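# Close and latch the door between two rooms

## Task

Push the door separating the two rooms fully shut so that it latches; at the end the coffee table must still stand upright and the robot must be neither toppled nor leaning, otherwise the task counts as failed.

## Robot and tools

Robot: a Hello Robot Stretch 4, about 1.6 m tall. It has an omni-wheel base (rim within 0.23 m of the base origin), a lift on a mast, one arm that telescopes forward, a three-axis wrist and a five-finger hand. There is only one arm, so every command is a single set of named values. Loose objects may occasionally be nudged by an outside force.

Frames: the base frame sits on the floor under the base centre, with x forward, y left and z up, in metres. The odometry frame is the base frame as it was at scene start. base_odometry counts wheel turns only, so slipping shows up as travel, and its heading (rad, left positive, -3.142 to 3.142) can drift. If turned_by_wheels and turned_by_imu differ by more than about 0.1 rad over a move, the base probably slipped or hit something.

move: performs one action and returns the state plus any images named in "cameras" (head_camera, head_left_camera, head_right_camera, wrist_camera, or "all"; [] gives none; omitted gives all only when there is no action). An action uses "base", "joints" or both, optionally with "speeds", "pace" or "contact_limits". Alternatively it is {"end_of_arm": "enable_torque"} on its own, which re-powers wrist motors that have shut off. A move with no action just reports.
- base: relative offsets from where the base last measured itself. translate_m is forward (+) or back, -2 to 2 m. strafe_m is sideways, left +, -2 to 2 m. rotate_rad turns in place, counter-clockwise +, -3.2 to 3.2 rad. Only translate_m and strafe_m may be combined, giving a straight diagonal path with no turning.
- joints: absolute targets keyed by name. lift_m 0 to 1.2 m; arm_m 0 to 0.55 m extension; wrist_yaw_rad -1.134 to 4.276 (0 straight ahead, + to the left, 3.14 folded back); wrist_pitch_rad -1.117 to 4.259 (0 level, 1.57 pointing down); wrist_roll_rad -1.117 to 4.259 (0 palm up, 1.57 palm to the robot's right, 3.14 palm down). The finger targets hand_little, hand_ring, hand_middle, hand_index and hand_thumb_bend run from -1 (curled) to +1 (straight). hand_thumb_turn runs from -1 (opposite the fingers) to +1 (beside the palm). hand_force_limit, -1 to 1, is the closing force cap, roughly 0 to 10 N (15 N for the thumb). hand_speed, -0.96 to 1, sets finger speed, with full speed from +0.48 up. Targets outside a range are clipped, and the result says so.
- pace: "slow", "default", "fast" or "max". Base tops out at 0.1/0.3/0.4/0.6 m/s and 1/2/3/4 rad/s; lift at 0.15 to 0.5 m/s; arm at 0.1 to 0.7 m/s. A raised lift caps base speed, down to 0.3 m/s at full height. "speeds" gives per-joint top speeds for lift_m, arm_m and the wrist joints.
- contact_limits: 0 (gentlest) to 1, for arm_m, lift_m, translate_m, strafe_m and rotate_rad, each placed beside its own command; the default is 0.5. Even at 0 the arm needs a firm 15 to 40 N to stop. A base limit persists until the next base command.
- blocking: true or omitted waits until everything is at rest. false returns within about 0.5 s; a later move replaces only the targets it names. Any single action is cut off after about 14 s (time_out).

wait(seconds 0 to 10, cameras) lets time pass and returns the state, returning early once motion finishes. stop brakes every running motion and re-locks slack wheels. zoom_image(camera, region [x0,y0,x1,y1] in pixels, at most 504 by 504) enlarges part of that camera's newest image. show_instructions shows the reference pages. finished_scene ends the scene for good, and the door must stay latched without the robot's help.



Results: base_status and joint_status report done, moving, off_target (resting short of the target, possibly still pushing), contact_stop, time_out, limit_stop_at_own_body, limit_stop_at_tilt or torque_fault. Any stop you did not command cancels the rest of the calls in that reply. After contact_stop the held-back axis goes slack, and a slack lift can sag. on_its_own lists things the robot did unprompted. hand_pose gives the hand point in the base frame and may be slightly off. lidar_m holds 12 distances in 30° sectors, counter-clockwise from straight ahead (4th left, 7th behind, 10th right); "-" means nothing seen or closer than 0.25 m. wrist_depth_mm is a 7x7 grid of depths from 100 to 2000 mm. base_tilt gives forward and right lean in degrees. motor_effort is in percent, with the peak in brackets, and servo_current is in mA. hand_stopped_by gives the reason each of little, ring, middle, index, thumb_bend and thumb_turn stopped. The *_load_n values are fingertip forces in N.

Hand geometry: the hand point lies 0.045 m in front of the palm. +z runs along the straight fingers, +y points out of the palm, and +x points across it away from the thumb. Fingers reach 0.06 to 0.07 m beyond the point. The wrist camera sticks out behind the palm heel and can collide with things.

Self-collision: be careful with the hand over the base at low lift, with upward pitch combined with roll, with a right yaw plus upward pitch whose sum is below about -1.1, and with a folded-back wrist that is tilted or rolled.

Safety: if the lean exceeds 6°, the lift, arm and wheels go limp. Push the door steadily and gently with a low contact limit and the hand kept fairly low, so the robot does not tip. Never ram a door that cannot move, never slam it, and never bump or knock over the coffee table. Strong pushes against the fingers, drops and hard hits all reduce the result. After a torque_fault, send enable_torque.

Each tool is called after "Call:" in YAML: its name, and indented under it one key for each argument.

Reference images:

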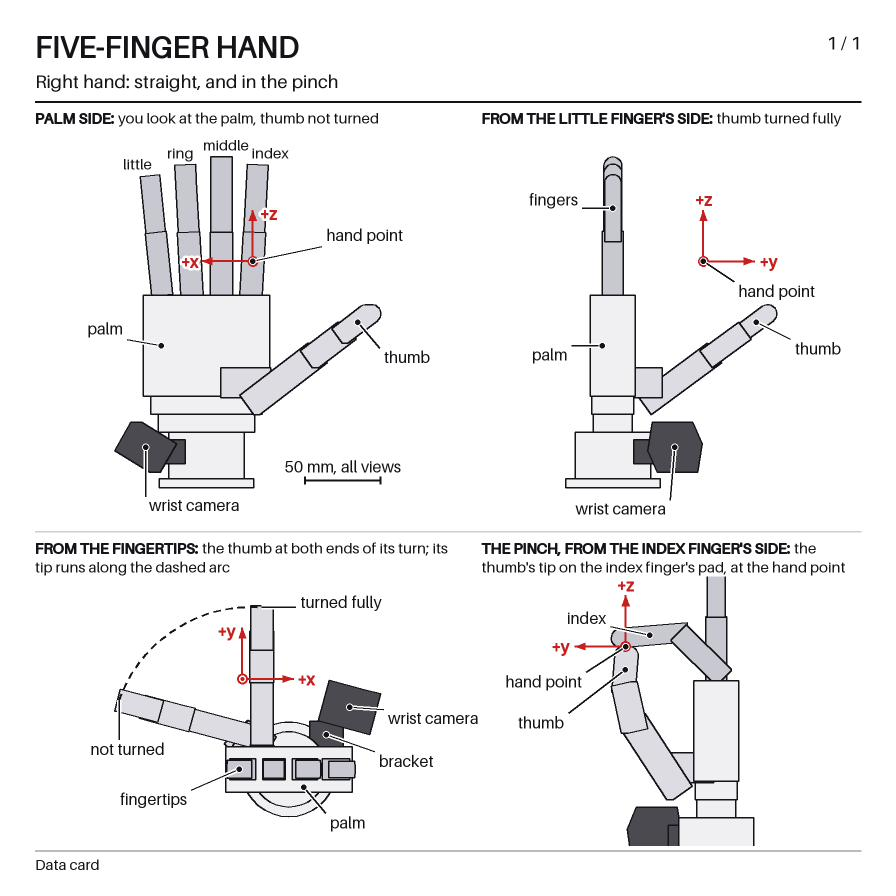

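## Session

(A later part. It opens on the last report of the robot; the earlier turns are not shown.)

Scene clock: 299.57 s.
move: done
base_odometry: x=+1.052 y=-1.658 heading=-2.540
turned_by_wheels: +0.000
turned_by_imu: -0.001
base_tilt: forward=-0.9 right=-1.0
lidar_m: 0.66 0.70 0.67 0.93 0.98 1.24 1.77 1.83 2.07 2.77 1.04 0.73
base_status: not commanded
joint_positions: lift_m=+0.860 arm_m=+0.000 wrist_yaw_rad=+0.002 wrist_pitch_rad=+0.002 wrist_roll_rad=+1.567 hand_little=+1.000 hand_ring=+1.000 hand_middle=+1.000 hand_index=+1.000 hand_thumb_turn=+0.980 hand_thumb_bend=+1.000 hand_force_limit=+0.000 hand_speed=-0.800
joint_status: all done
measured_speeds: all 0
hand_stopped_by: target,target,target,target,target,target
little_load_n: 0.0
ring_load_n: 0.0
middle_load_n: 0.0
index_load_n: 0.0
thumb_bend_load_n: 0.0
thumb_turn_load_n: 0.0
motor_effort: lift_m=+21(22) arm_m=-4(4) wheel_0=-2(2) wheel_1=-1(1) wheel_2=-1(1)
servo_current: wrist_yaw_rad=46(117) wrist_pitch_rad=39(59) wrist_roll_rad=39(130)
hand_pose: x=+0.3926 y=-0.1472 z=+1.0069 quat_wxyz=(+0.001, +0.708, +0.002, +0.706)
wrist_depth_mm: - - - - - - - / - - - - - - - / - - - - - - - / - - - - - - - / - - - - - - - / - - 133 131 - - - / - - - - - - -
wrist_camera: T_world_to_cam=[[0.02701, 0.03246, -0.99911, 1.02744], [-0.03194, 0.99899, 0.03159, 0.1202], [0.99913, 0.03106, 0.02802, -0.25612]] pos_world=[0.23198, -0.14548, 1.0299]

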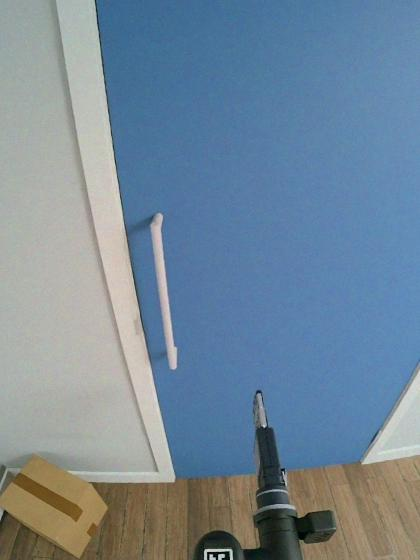

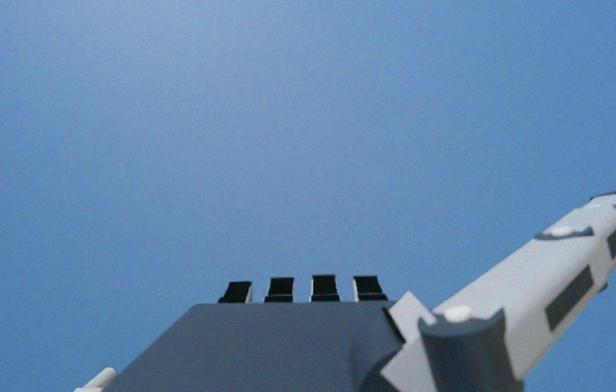

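Call:
move:
  base: {"strafe_m": 0.264, "translate_m": 0.1}
  cameras: ["head_camera", "wrist_camera", "head_right_camera"]

Scene clock: 327.53 s.
move: done
base_odometry: x=+1.119 y=-1.932 heading=-2.540
turned_by_wheels: +0.000
turned_by_imu: -0.001
base_tilt: forward=-0.9 right=-1.0
lidar_m: 0.57 0.41 0.39 0.67 0.69 0.93 1.87 1.96 2.26 2.83 0.88 0.58
base_status: done
joint_positions: lift_m=+0.860 arm_m=+0.000 wrist_yaw_rad=+0.002 wrist_pitch_rad=+0.002 wrist_roll_rad=+1.567 hand_little=+1.000 hand_ring=+1.000 hand_middle=+1.000 hand_index=+1.000 hand_thumb_turn=+0.980 hand_thumb_bend=+1.000 hand_force_limit=+0.000 hand_speed=-0.800
joint_status: not commanded
measured_speeds: all 0
hand_stopped_by: target,target,target,target,target,target
little_load_n: 0.0
ring_load_n: 0.0
middle_load_n: 0.0
index_load_n: 0.0
thumb_bend_load_n: 0.0
thumb_turn_load_n: 0.0
motor_effort: lift_m=+21(22) arm_m=-4(4) wheel_0=+0(8) wheel_1=+0(11) wheel_2=+1(5)
servo_current: wrist_yaw_rad=52(72) wrist_pitch_rad=46(59) wrist_roll_rad=52(65)
hand_pose: x=+0.3926 y=-0.1472 z=+1.0069 quat_wxyz=(+0.001, +0.708, +0.002, +0.706)
wrist_depth_mm: - - - - - - - / - - - - - - - / - - - - - - - / - - - - - - - / - - - 389 379 379 - / 397 389 133 131 195 - - / 392 392 - - - - -
pictures: head_camera, head_right_camera, wrist_camera
wrist_camera: T_world_to_cam=[[0.02701, 0.03256, -0.99911, 1.02745], [-0.03194, 0.99899, 0.03169, 0.1201], [0.99913, 0.03105, 0.02802, -0.25612]] pos_world=[0.23198, -0.14548, 1.0299]

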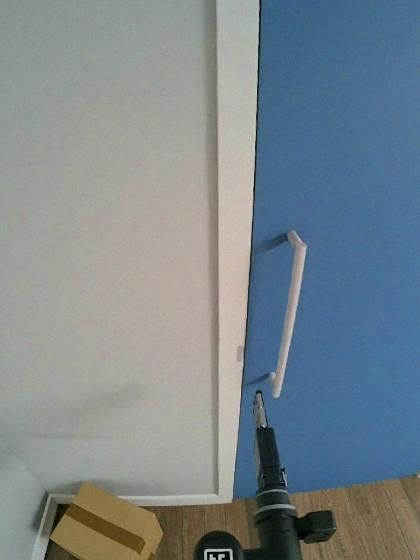

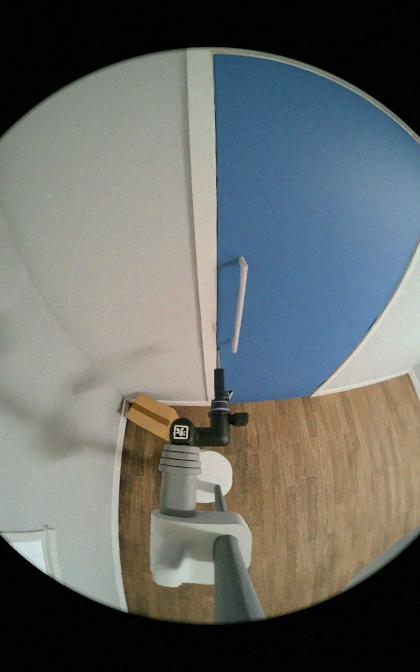

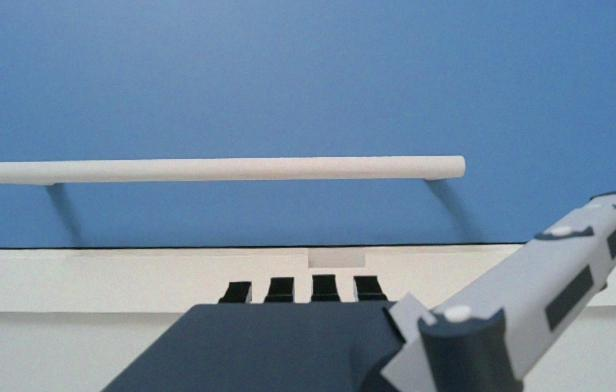

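Call:
move:
  base: {"strafe_m": -0.012}
  joints: {"arm_m": 0.1, "hand_index": 0.5, "hand_middle": 0.5, "hand_ring": 0.5, "hand_little": 0.5, "hand_force_limit": -0.4}
  cameras: ["head_camera", "wrist_camera"]
  contact_limits: {"arm_m": 0}

Call:
zoom_image:
  camera: "head_camera"
  region: [200, 300, 340, 480]

Scene clock: 343.03 s.
move: done
base_odometry: x=+1.112 y=-1.922 heading=-2.540
turned_by_wheels: +0.000
turned_by_imu: -0.003
base_tilt: forward=-0.9 right=-1.0
lidar_m: 0.54 0.40 0.40 0.69 0.72 0.96 1.87 1.98 2.25 2.83 0.92 0.63
base_status: done
joint_positions: lift_m=+0.860 arm_m=+0.100 wrist_yaw_rad=+0.002 wrist_pitch_rad=+0.002 wrist_roll_rad=+1.567 hand_little=+0.500 hand_ring=+0.500 hand_middle=+0.500 hand_index=+0.500 hand_thumb_turn=+0.980 hand_thumb_bend=+1.000 hand_force_limit=-0.400 hand_speed=-0.800
joint_status: all done
measured_speeds: all 0
hand_stopped_by: target,target,target,target,target,target
little_load_n: 0.0
ring_load_n: 0.0
middle_load_n: 0.0
index_load_n: 0.0
thumb_bend_load_n: 0.0
thumb_turn_load_n: 0.0
motor_effort: lift_m=+21(21) arm_m=+5(7) wheel_0=-2(8) wheel_1=+1(7) wheel_2=+0(1)
servo_current: wrist_yaw_rad=33(59) wrist_pitch_rad=39(59) wrist_roll_rad=46(59)
contact_limits: arm_m 0
hand_pose: x=+0.4925 y=-0.1472 z=+1.0069 quat_wxyz=(+0.001, +0.708, +0.002, +0.706)
wrist_depth_mm: 296 294 297 296 296 297 296 / 297 296 294 296 296 296 294 / 294 297 296 296 294 297 296 / 232 229 228 229 230 231 296 / 294 296 294 192 296 294 - / - - 134 131 165 - - / - - - - - - -
wrist_camera: T_world_to_cam=[[0.02701, 0.03256, -0.99911, 1.02475], [-0.03194, 0.99899, 0.03169, 0.12329], [0.99913, 0.03105, 0.02802, -0.35593]] pos_world=[0.33188, -0.14548, 1.0299]

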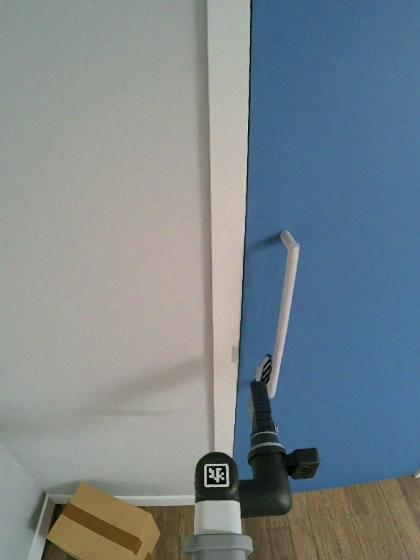

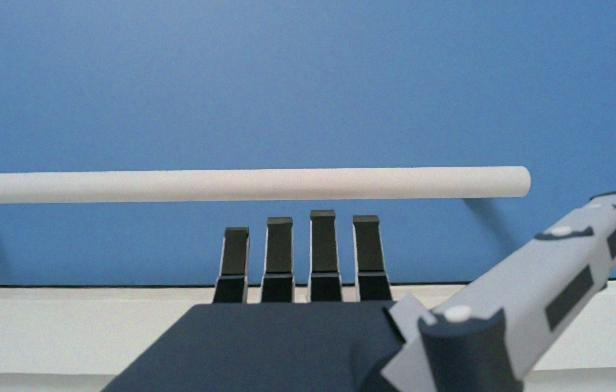

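Scaled by 2.800 from the camera's image (finer frame: 1200x1600).

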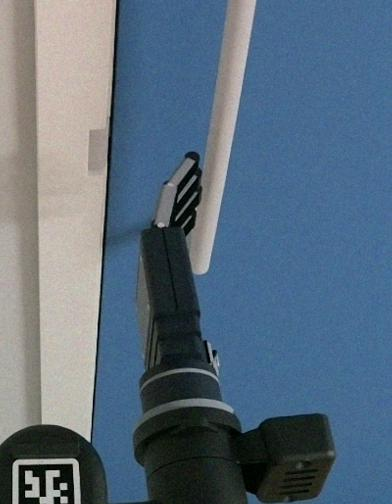

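Call:
move:
  base: {"strafe_m": 0.008}
  cameras: []

Call:
move:
  joints: {"arm_m": 0.172}
  pace: "slow"
  contact_limits: {"arm_m": 0}
  cameras: ["head_camera", "wrist_camera"]

Call:
zoom_image:
  camera: "head_camera"
  region: [200, 300, 340, 480]

Scene clock: 351.57 s.
move: done
base_odometry: x=+1.117 y=-1.929 heading=-2.540
turned_by_wheels: +0.000
turned_by_imu: +0.001
base_tilt: forward=-0.9 right=-0.9
lidar_m: 0.54 0.42 0.40 0.68 0.72 0.92 1.85 1.95 2.20 2.78 0.90 0.55
base_status: done
joint_positions: lift_m=+0.860 arm_m=+0.100 wrist_yaw_rad=+0.002 wrist_pitch_rad=+0.002 wrist_roll_rad=+1.567 hand_little=+0.500 hand_ring=+0.500 hand_middle=+0.500 hand_index=+0.500 hand_thumb_turn=+0.980 hand_thumb_bend=+1.000 hand_force_limit=-0.400 hand_speed=-0.800
joint_status: not commanded
measured_speeds: all 0
hand_stopped_by: target,target,target,target,target,target
little_load_n: 0.5
ring_load_n: 0.0
middle_load_n: 0.0
index_load_n: 0.0
thumb_bend_load_n: 0.0
thumb_turn_load_n: 0.0
motor_effort: lift_m=+21(22) arm_m=+5(6) wheel_0=+1(8) wheel_1=+1(9) wheel_2=+1(2)
servo_current: wrist_yaw_rad=46(65) wrist_pitch_rad=33(59) wrist_roll_rad=52(59)
contact_limits: arm_m 0
hand_pose: x=+0.4925 y=-0.1472 z=+1.0069 quat_wxyz=(+0.001, +0.708, +0.002, +0.706)
wrist_depth_mm: 294 294 293 294 293 294 294 / 294 297 294 294 293 294 293 / 294 294 296 296 296 293 294 / 294 294 294 293 294 294 293 / 294 294 294 192 294 293 - / - - 133 131 166 - - / 294 - - - - - -

Scene clock: 353.53 s.
move: done
base_odometry: x=+1.117 y=-1.929 heading=-2.540
turned_by_wheels: +0.000
turned_by_imu: -0.001
base_tilt: forward=-0.9 right=-1.0
lidar_m: 0.54 0.40 0.41 0.69 0.70 0.91 1.84 1.98 2.24 2.80 0.88 0.59
base_status: not commanded
joint_positions: lift_m=+0.860 arm_m=+0.172 wrist_yaw_rad=+0.002 wrist_pitch_rad=+0.002 wrist_roll_rad=+1.567 hand_little=+0.500 hand_ring=+0.500 hand_middle=+0.500 hand_index=+0.500 hand_thumb_turn=+0.980 hand_thumb_bend=+1.000 hand_force_limit=-0.400 hand_speed=-0.800
joint_status: all done
measured_speeds: all 0
hand_stopped_by: target,target,target,target,target,target
little_load_n: 0.0
ring_load_n: 0.0
middle_load_n: 0.0
index_load_n: 0.0
thumb_bend_load_n: 0.0
thumb_turn_load_n: 0.0
motor_effort: lift_m=+21(22) arm_m=+5(7) wheel_0=+1(2) wheel_1=+1(2) wheel_2=+1(1)
servo_current: wrist_yaw_rad=33(72) wrist_pitch_rad=46(59) wrist_roll_rad=59(65)
contact_limits: arm_m 0
hand_pose: x=+0.5644 y=-0.1472 z=+1.0069 quat_wxyz=(+0.001, +0.708, +0.002, +0.706)
wrist_depth_mm: 222 223 223 223 223 222 221 / 223 222 223 223 223 223 222 / 224 223 222 159 157 157 156 / 222 223 222 221 222 221 222 / 220 222 222 193 222 222 - / 221 222 163 131 165 - - / 207 207 - - - - -
wrist_camera: T_world_to_cam=[[0.02701, 0.03256, -0.99911, 1.02281], [-0.03194, 0.99899, 0.03169, 0.12559], [0.99913, 0.03105, 0.02802, -0.42787]] pos_world=[0.40388, -0.14548, 1.0299]

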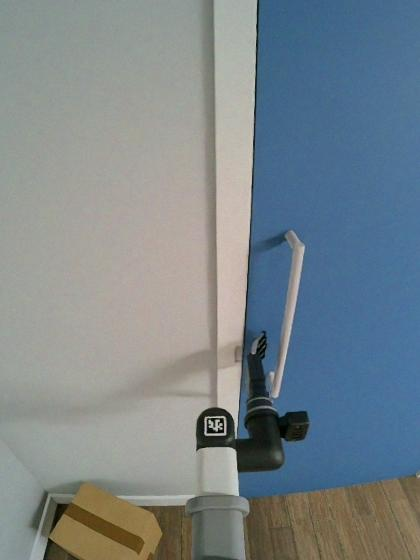

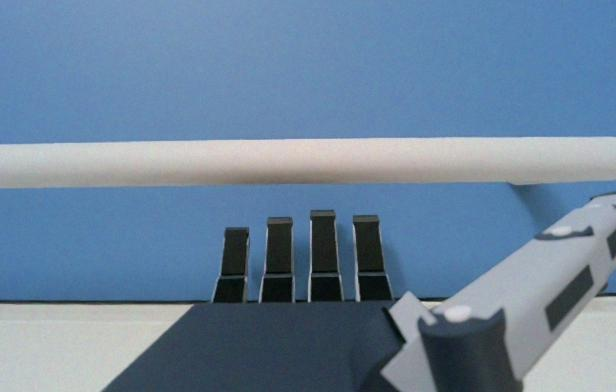

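Scaled by 2.800 from the camera's image (finer frame: 1200x1600).

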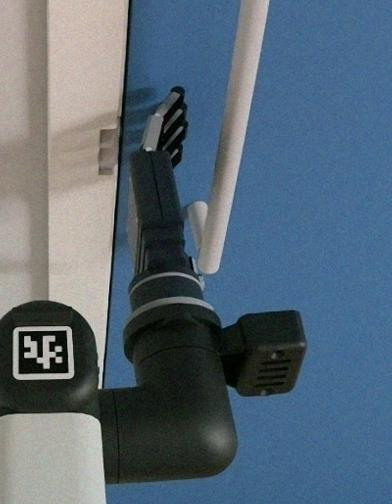

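Call:
move:
  joints: {"hand_index": -0.3, "hand_middle": -0.3, "hand_ring": -0.3, "hand_little": -0.3, "hand_speed": -0.93, "hand_force_limit": -0.4}
  cameras: ["head_camera", "wrist_camera"]

Call:
zoom_image:
  camera: "head_camera"
  region: [200, 300, 340, 480]

Scene clock: 360.20 s.
move: off_target
base_odometry: x=+1.117 y=-1.929 heading=-2.540
turned_by_wheels: +0.000
turned_by_imu: -0.002
base_tilt: forward=-0.9 right=-1.0
lidar_m: 0.54 0.38 0.41 0.66 0.71 0.92 1.86 1.95 2.21 2.79 0.90 0.59
base_status: not commanded
joint_positions: lift_m=+0.860 arm_m=+0.172 wrist_yaw_rad=+0.002 wrist_pitch_rad=+0.002 wrist_roll_rad=+1.567 hand_little=-0.234 hand_ring=-0.116 hand_middle=-0.083 hand_index=-0.096 hand_thumb_turn=+0.980 hand_thumb_bend=+1.000 hand_force_limit=-0.400 hand_speed=-0.930
joint_status: hand_little off_target (ended at -0.234, target -0.300); hand_ring off_target (ended at -0.116, target -0.300); hand_middle off_target (ended at -0.083, target -0.300); hand_index off_target (ended at -0.096, target -0.300); the others done
measured_speeds: all 0
hand_stopped_by: force,force,force,force,target,target
little_load_n: 2.5
ring_load_n: 0.0
middle_load_n: 0.0
index_load_n: 0.0
thumb_bend_load_n: 0.0
thumb_turn_load_n: 0.0
motor_effort: lift_m=+21(22) arm_m=+4(6) wheel_0=+1(2) wheel_1=+1(2) wheel_2=+1(1)
servo_current: wrist_yaw_rad=46(78) wrist_pitch_rad=52(65) wrist_roll_rad=39(59)
contact_limits: arm_m 0
hand_pose: x=+0.5645 y=-0.1472 z=+1.0069 quat_wxyz=(+0.000, +0.708, +0.002, +0.706)
wrist_depth_mm: 220 220 219 220 220 220 219 / 220 220 220 220 220 219 220 / 155 154 153 153 153 152 153 / 220 220 220 167 167 220 221 / 220 222 220 167 220 220 - / 220 220 153 131 154 - - / 206 206 - - - - -
wrist_camera: T_world_to_cam=[[0.027, 0.03286, -0.99909, 1.02284], [-0.03195, 0.99898, 0.03199, 0.12529], [0.99913, 0.03105, 0.02802, -0.42797]] pos_world=[0.40398, -0.14548, 1.0299]

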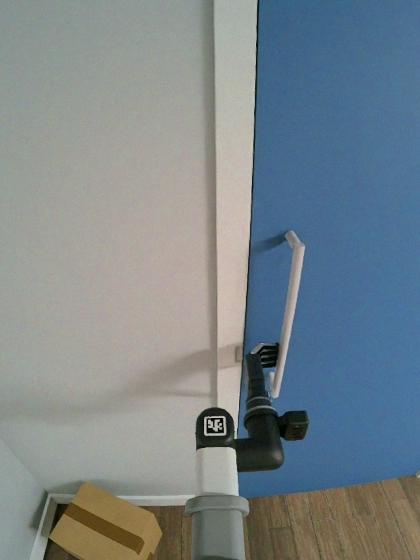

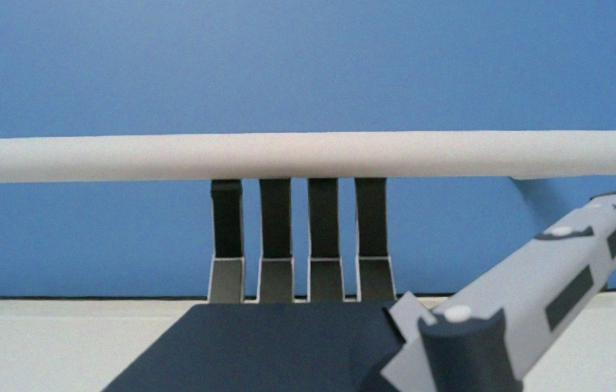

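Scaled by 2.800 from the camera's image (finer frame: 1200x1600).

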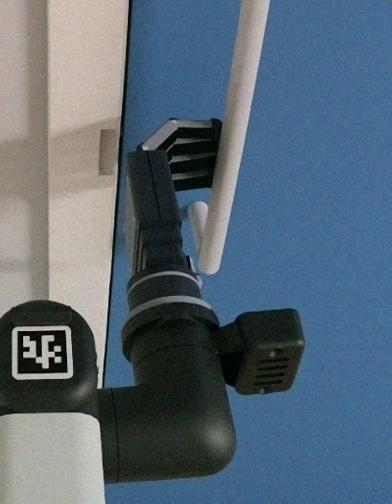

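Call:
move:
  joints: {"hand_index": -0.6, "hand_middle": -0.6, "hand_ring": -0.6, "hand_little": -0.6, "hand_force_limit": -0.1}
  cameras: ["head_camera", "wrist_camera"]

Call:
zoom_image:
  camera: "head_camera"
  region: [200, 300, 340, 480]

Scene clock: 364.77 s.
move: off_target
base_odometry: x=+1.117 y=-1.929 heading=-2.539
turned_by_wheels: +0.000
turned_by_imu: -0.001
base_tilt: forward=-0.9 right=-1.0
lidar_m: 0.56 0.40 0.39 0.68 0.72 0.93 1.85 1.99 2.24 2.78 0.90 0.56
base_status: not commanded
joint_positions: lift_m=+0.860 arm_m=+0.172 wrist_yaw_rad=+0.002 wrist_pitch_rad=+0.002 wrist_roll_rad=+1.568 hand_little=-0.600 hand_ring=-0.166 hand_middle=-0.121 hand_index=-0.153 hand_thumb_turn=+0.980 hand_thumb_bend=+1.000 hand_force_limit=-0.100 hand_speed=-0.930
joint_status: hand_ring off_target (ended at -0.166, target -0.600); hand_middle off_target (ended at -0.121, target -0.600); hand_index off_target (ended at -0.153, target -0.600); the others done
measured_speeds: all 0
hand_stopped_by: target,force,force,force,target,target
little_load_n: 0.0
ring_load_n: 2.0
middle_load_n: 0.5
index_load_n: 4.5
thumb_bend_load_n: 0.0
thumb_turn_load_n: 0.0
motor_effort: lift_m=+21(22) arm_m=-4(4) wheel_0=+1(2) wheel_1=+2(2) wheel_2=+4(4)
servo_current: wrist_yaw_rad=39(78) wrist_pitch_rad=46(59) wrist_roll_rad=46(59)
contact_limits: arm_m 0
hand_pose: x=+0.5646 y=-0.1472 z=+1.0069 quat_wxyz=(+0.000, +0.708, +0.002, +0.706)
wrist_depth_mm: 216 216 218 218 217 217 217 / 218 217 218 218 217 218 217 / 150 150 149 151 151 152 151 / 218 218 158 167 165 219 219 / 220 218 219 166 218 219 - / 216 215 147 131 153 - - / 207 207 - - - - -
wrist_camera: T_world_to_cam=[[0.027, 0.03296, -0.99909, 1.02285], [-0.03195, 0.99897, 0.03209, 0.12518], [0.99913, 0.03105, 0.02802, -0.42797]] pos_world=[0.40398, -0.14548, 1.0299]

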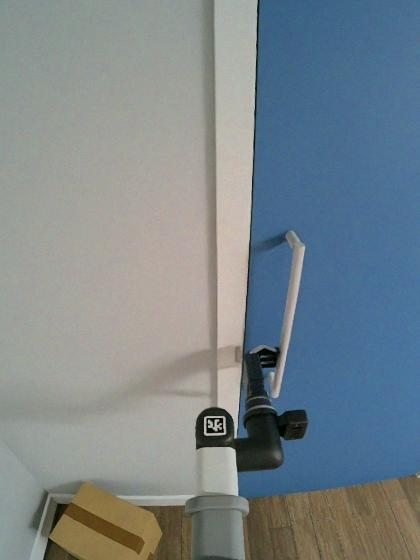

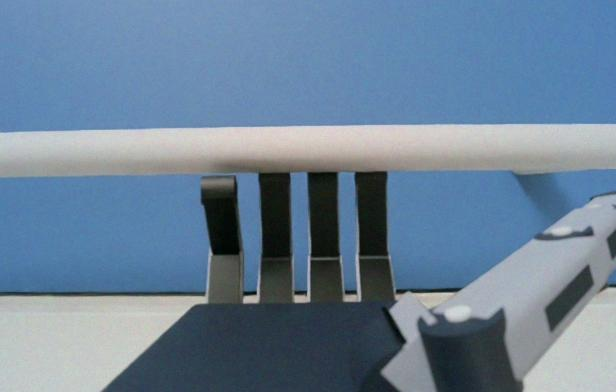

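Scaled by 2.800 from the camera's image (finer frame: 1200x1600).

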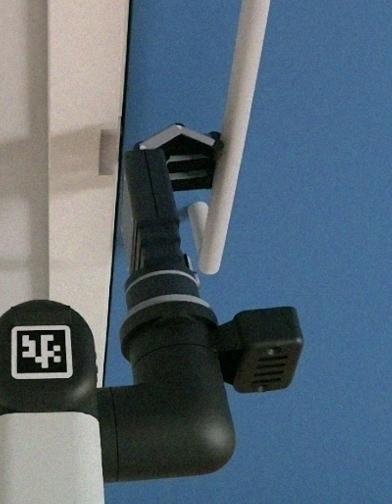

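Call:
move:
  joints: {"arm_m": 0.162}
  pace: "slow"
  contact_limits: {"arm_m": 0}
  cameras: ["head_camera", "wrist_camera"]

Call:
zoom_image:
  camera: "head_camera"
  region: [200, 300, 340, 480]

Scene clock: 370.00 s.
move: done
base_odometry: x=+1.117 y=-1.929 heading=-2.539
turned_by_wheels: +0.000
turned_by_imu: -0.001
base_tilt: forward=-0.9 right=-1.0
lidar_m: 0.57 0.41 0.42 0.68 0.71 0.92 1.86 1.97 2.22 2.80 0.91 0.57
base_status: not commanded
joint_positions: lift_m=+0.860 arm_m=+0.162 wrist_yaw_rad=+0.004 wrist_pitch_rad=+0.002 wrist_roll_rad=+1.568 hand_little=-0.600 hand_ring=-0.167 hand_middle=-0.119 hand_index=-0.153 hand_thumb_turn=+0.980 hand_thumb_bend=+1.000 hand_force_limit=-0.100 hand_speed=-0.930
joint_status: all done
measured_speeds: all 0
hand_stopped_by: target,force,force,force,target,target
little_load_n: 0.5
ring_load_n: 0.0
middle_load_n: 17.0
index_load_n: 0.5
thumb_bend_load_n: 0.0
thumb_turn_load_n: 0.0
motor_effort: lift_m=+21(21) arm_m=-9(10) wheel_0=+2(2) wheel_1=+2(2) wheel_2=+7(7)
servo_current: wrist_yaw_rad=72(72) wrist_pitch_rad=46(59) wrist_roll_rad=52(59)
contact_limits: arm_m 0
hand_pose: x=+0.5552 y=-0.1468 z=+1.0069 quat_wxyz=(+0.000, +0.708, +0.003, +0.706)
wrist_depth_mm: 221 222 222 223 221 222 223 / 224 223 223 225 224 223 224 / 156 157 157 157 158 158 157 / 225 225 224 167 225 225 225 / 228 226 227 165 226 226 - / 214 214 147 131 153 - - / 215 215 - - - - -
wrist_camera: T_world_to_cam=[[0.02702, 0.03322, -0.99908, 1.02311], [-0.03405, 0.9989, 0.03229, 0.1253], [0.99906, 0.03315, 0.02813, -0.41847]] pos_world=[0.39469, -0.14528, 1.0299]

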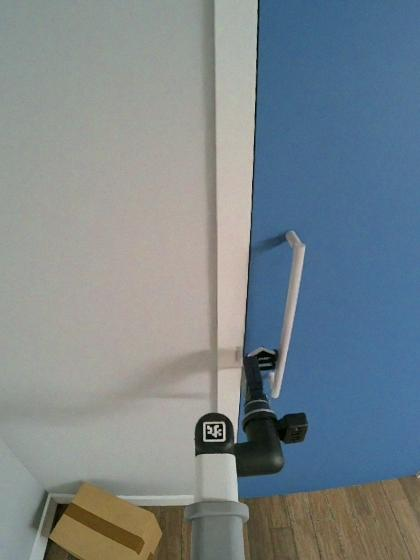

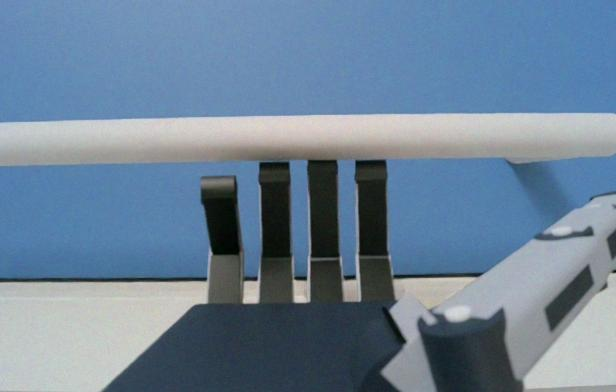

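Scaled by 2.800 from the camera's image (finer frame: 1200x1600).

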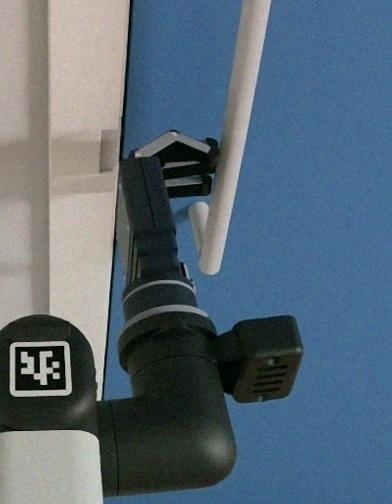

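Call:
move:
  joints: {"arm_m": 0.172}
  pace: "slow"
  cameras: []

Call:
move:
  joints: {"hand_index": 0.6, "hand_middle": 0.6, "hand_ring": 0.6, "hand_little": 0.6, "hand_speed": -0.8}
  cameras: ["wrist_camera"]

Call:
move:
  joints: {"arm_m": 0.03}
  cameras: ["head_camera", "wrist_camera"]

Scene clock: 374.30 s.
move: done
base_odometry: x=+1.117 y=-1.929 heading=-2.539
turned_by_wheels: +0.000
turned_by_imu: -0.001
base_tilt: forward=-0.9 right=-1.0
lidar_m: 0.54 0.43 0.42 0.67 0.73 0.94 1.86 1.97 2.24 2.78 0.92 0.56
base_status: not commanded
joint_positions: lift_m=+0.860 arm_m=+0.172 wrist_yaw_rad=+0.004 wrist_pitch_rad=+0.002 wrist_roll_rad=+1.568 hand_little=-0.600 hand_ring=-0.167 hand_middle=-0.121 hand_index=-0.153 hand_thumb_turn=+0.980 hand_thumb_bend=+1.000 hand_force_limit=-0.100 hand_speed=-0.930
joint_status: all done
measured_speeds: all 0
hand_stopped_by: target,force,force,force,target,target
little_load_n: 0.0
ring_load_n: 1.0
middle_load_n: 0.5
index_load_n: 1.5
thumb_bend_load_n: 0.0
thumb_turn_load_n: 0.0
motor_effort: lift_m=+21(22) arm_m=+6(6) wheel_0=+6(6) wheel_1=+1(2) wheel_2=+6(7)
servo_current: wrist_yaw_rad=59(78) wrist_pitch_rad=33(59) wrist_roll_rad=52(52)
hand_pose: x=+0.5648 y=-0.1468 z=+1.0069 quat_wxyz=(+0.000, +0.708, +0.003, +0.706)
wrist_depth_mm: 219 217 218 218 218 217 216 / 218 219 217 218 218 217 217 / 151 151 150 153 151 151 150 / 218 219 218 167 165 218 219 / 220 220 220 166 220 220 - / 216 215 147 132 153 - - / 208 208 - - - - -

Scene clock: 376.93 s.
move: off_target
base_odometry: x=+1.117 y=-1.929 heading=-2.539
turned_by_wheels: +0.000
turned_by_imu: -0.002
base_tilt: forward=-0.9 right=-1.0
lidar_m: 0.56 0.42 0.41 0.68 0.71 0.94 1.85 1.97 2.23 2.80 0.90 0.57
base_status: not commanded
joint_positions: lift_m=+0.860 arm_m=+0.172 wrist_yaw_rad=+0.002 wrist_pitch_rad=+0.002 wrist_roll_rad=+1.568 hand_little=-0.425 hand_ring=+0.600 hand_middle=+0.600 hand_index=+0.600 hand_thumb_turn=+0.980 hand_thumb_bend=+1.000 hand_force_limit=-0.100 hand_speed=-0.800
joint_status: hand_little off_target (ended at -0.425, target +0.600); the others done
measured_speeds: all 0
hand_stopped_by: stalled,target,target,target,target,target
little_load_n: -12.5
ring_load_n: 0.0
middle_load_n: 0.0
index_load_n: 0.0
thumb_bend_load_n: 0.0
thumb_turn_load_n: 0.0
motor_effort: lift_m=+21(22) arm_m=+5(6) wheel_0=+4(6) wheel_1=+1(2) wheel_2=+1(6)
servo_current: wrist_yaw_rad=52(72) wrist_pitch_rad=52(52) wrist_roll_rad=52(65)
hand_pose: x=+0.5644 y=-0.1473 z=+1.0069 quat_wxyz=(+0.000, +0.708, +0.002, +0.706)
wrist_depth_mm: 224 224 224 223 224 223 224 / 224 222 224 223 223 223 224 / 223 224 224 158 158 156 156 / 224 224 156 223 224 222 223 / 223 224 223 207 224 224 - / 224 222 149 132 167 - - / 209 208 - - - - -
wrist_camera: T_world_to_cam=[[0.0271, 0.03315, -0.99908, 1.02283], [-0.03166, 0.99898, 0.03229, 0.12486], [0.99913, 0.03075, 0.02813, -0.42803]] pos_world=[0.40388, -0.14548, 1.0299]

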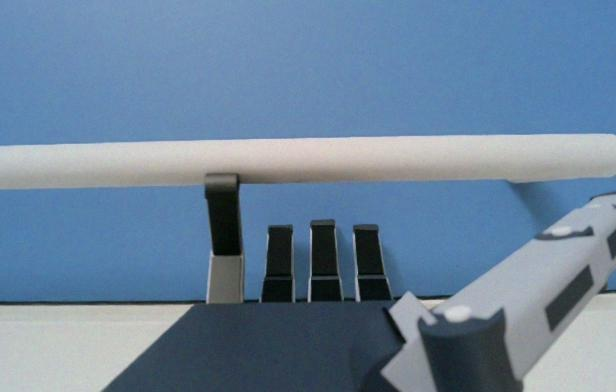

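Scene clock: 378.40 s.
move: done
base_odometry: x=+1.117 y=-1.929 heading=-2.540
turned_by_wheels: +0.000
turned_by_imu: -0.001
base_tilt: forward=-0.9 right=-1.0
lidar_m: 0.52 0.39 0.41 0.68 0.72 0.95 1.86 1.95 2.22 2.79 0.89 0.55
base_status: not commanded
joint_positions: lift_m=+0.860 arm_m=+0.030 wrist_yaw_rad=+0.002 wrist_pitch_rad=+0.002 wrist_roll_rad=+1.568 hand_little=-0.424 hand_ring=+0.600 hand_middle=+0.600 hand_index=+0.600 hand_thumb_turn=+0.980 hand_thumb_bend=+1.000 hand_force_limit=-0.100 hand_speed=-0.800
joint_status: all done
measured_speeds: all 0
hand_stopped_by: stalled,target,target,target,target,target
little_load_n: 0.0
ring_load_n: 0.0
middle_load_n: 0.0
index_load_n: 0.5
thumb_bend_load_n: 0.0
thumb_turn_load_n: 0.0
motor_effort: lift_m=+21(22) arm_m=-5(7) wheel_0=+2(4) wheel_1=+1(2) wheel_2=+2(2)
servo_current: wrist_yaw_rad=39(72) wrist_pitch_rad=52(59) wrist_roll_rad=52(59)
hand_pose: x=+0.4227 y=-0.1473 z=+1.0069 quat_wxyz=(+0.000, +0.708, +0.002, +0.706)
wrist_depth_mm: - - - - - - - / - - - - - - - / - - - - - - - / 296 297 153 294 - - - / - - 159 192 199 351 - / - - 133 131 167 - - / 368 364 - - - - -
wrist_camera: T_world_to_cam=[[0.0271, 0.03315, -0.99908, 1.02667], [-0.03166, 0.99898, 0.03229, 0.12037], [0.99913, 0.03075, 0.02813, -0.28635]] pos_world=[0.26208, -0.14548, 1.0299]

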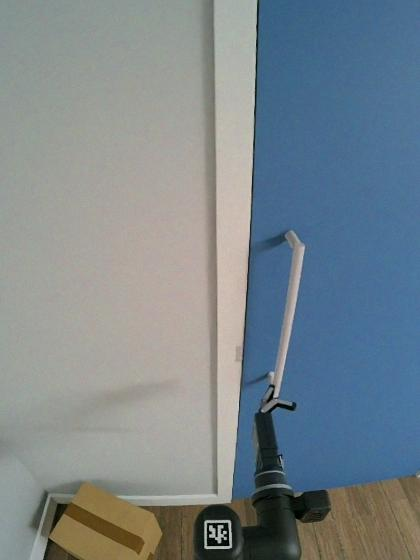

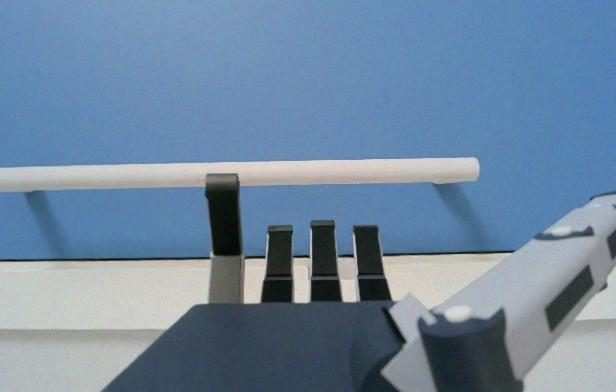

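Call:
finished_scene:

The scene is finished: the task was done.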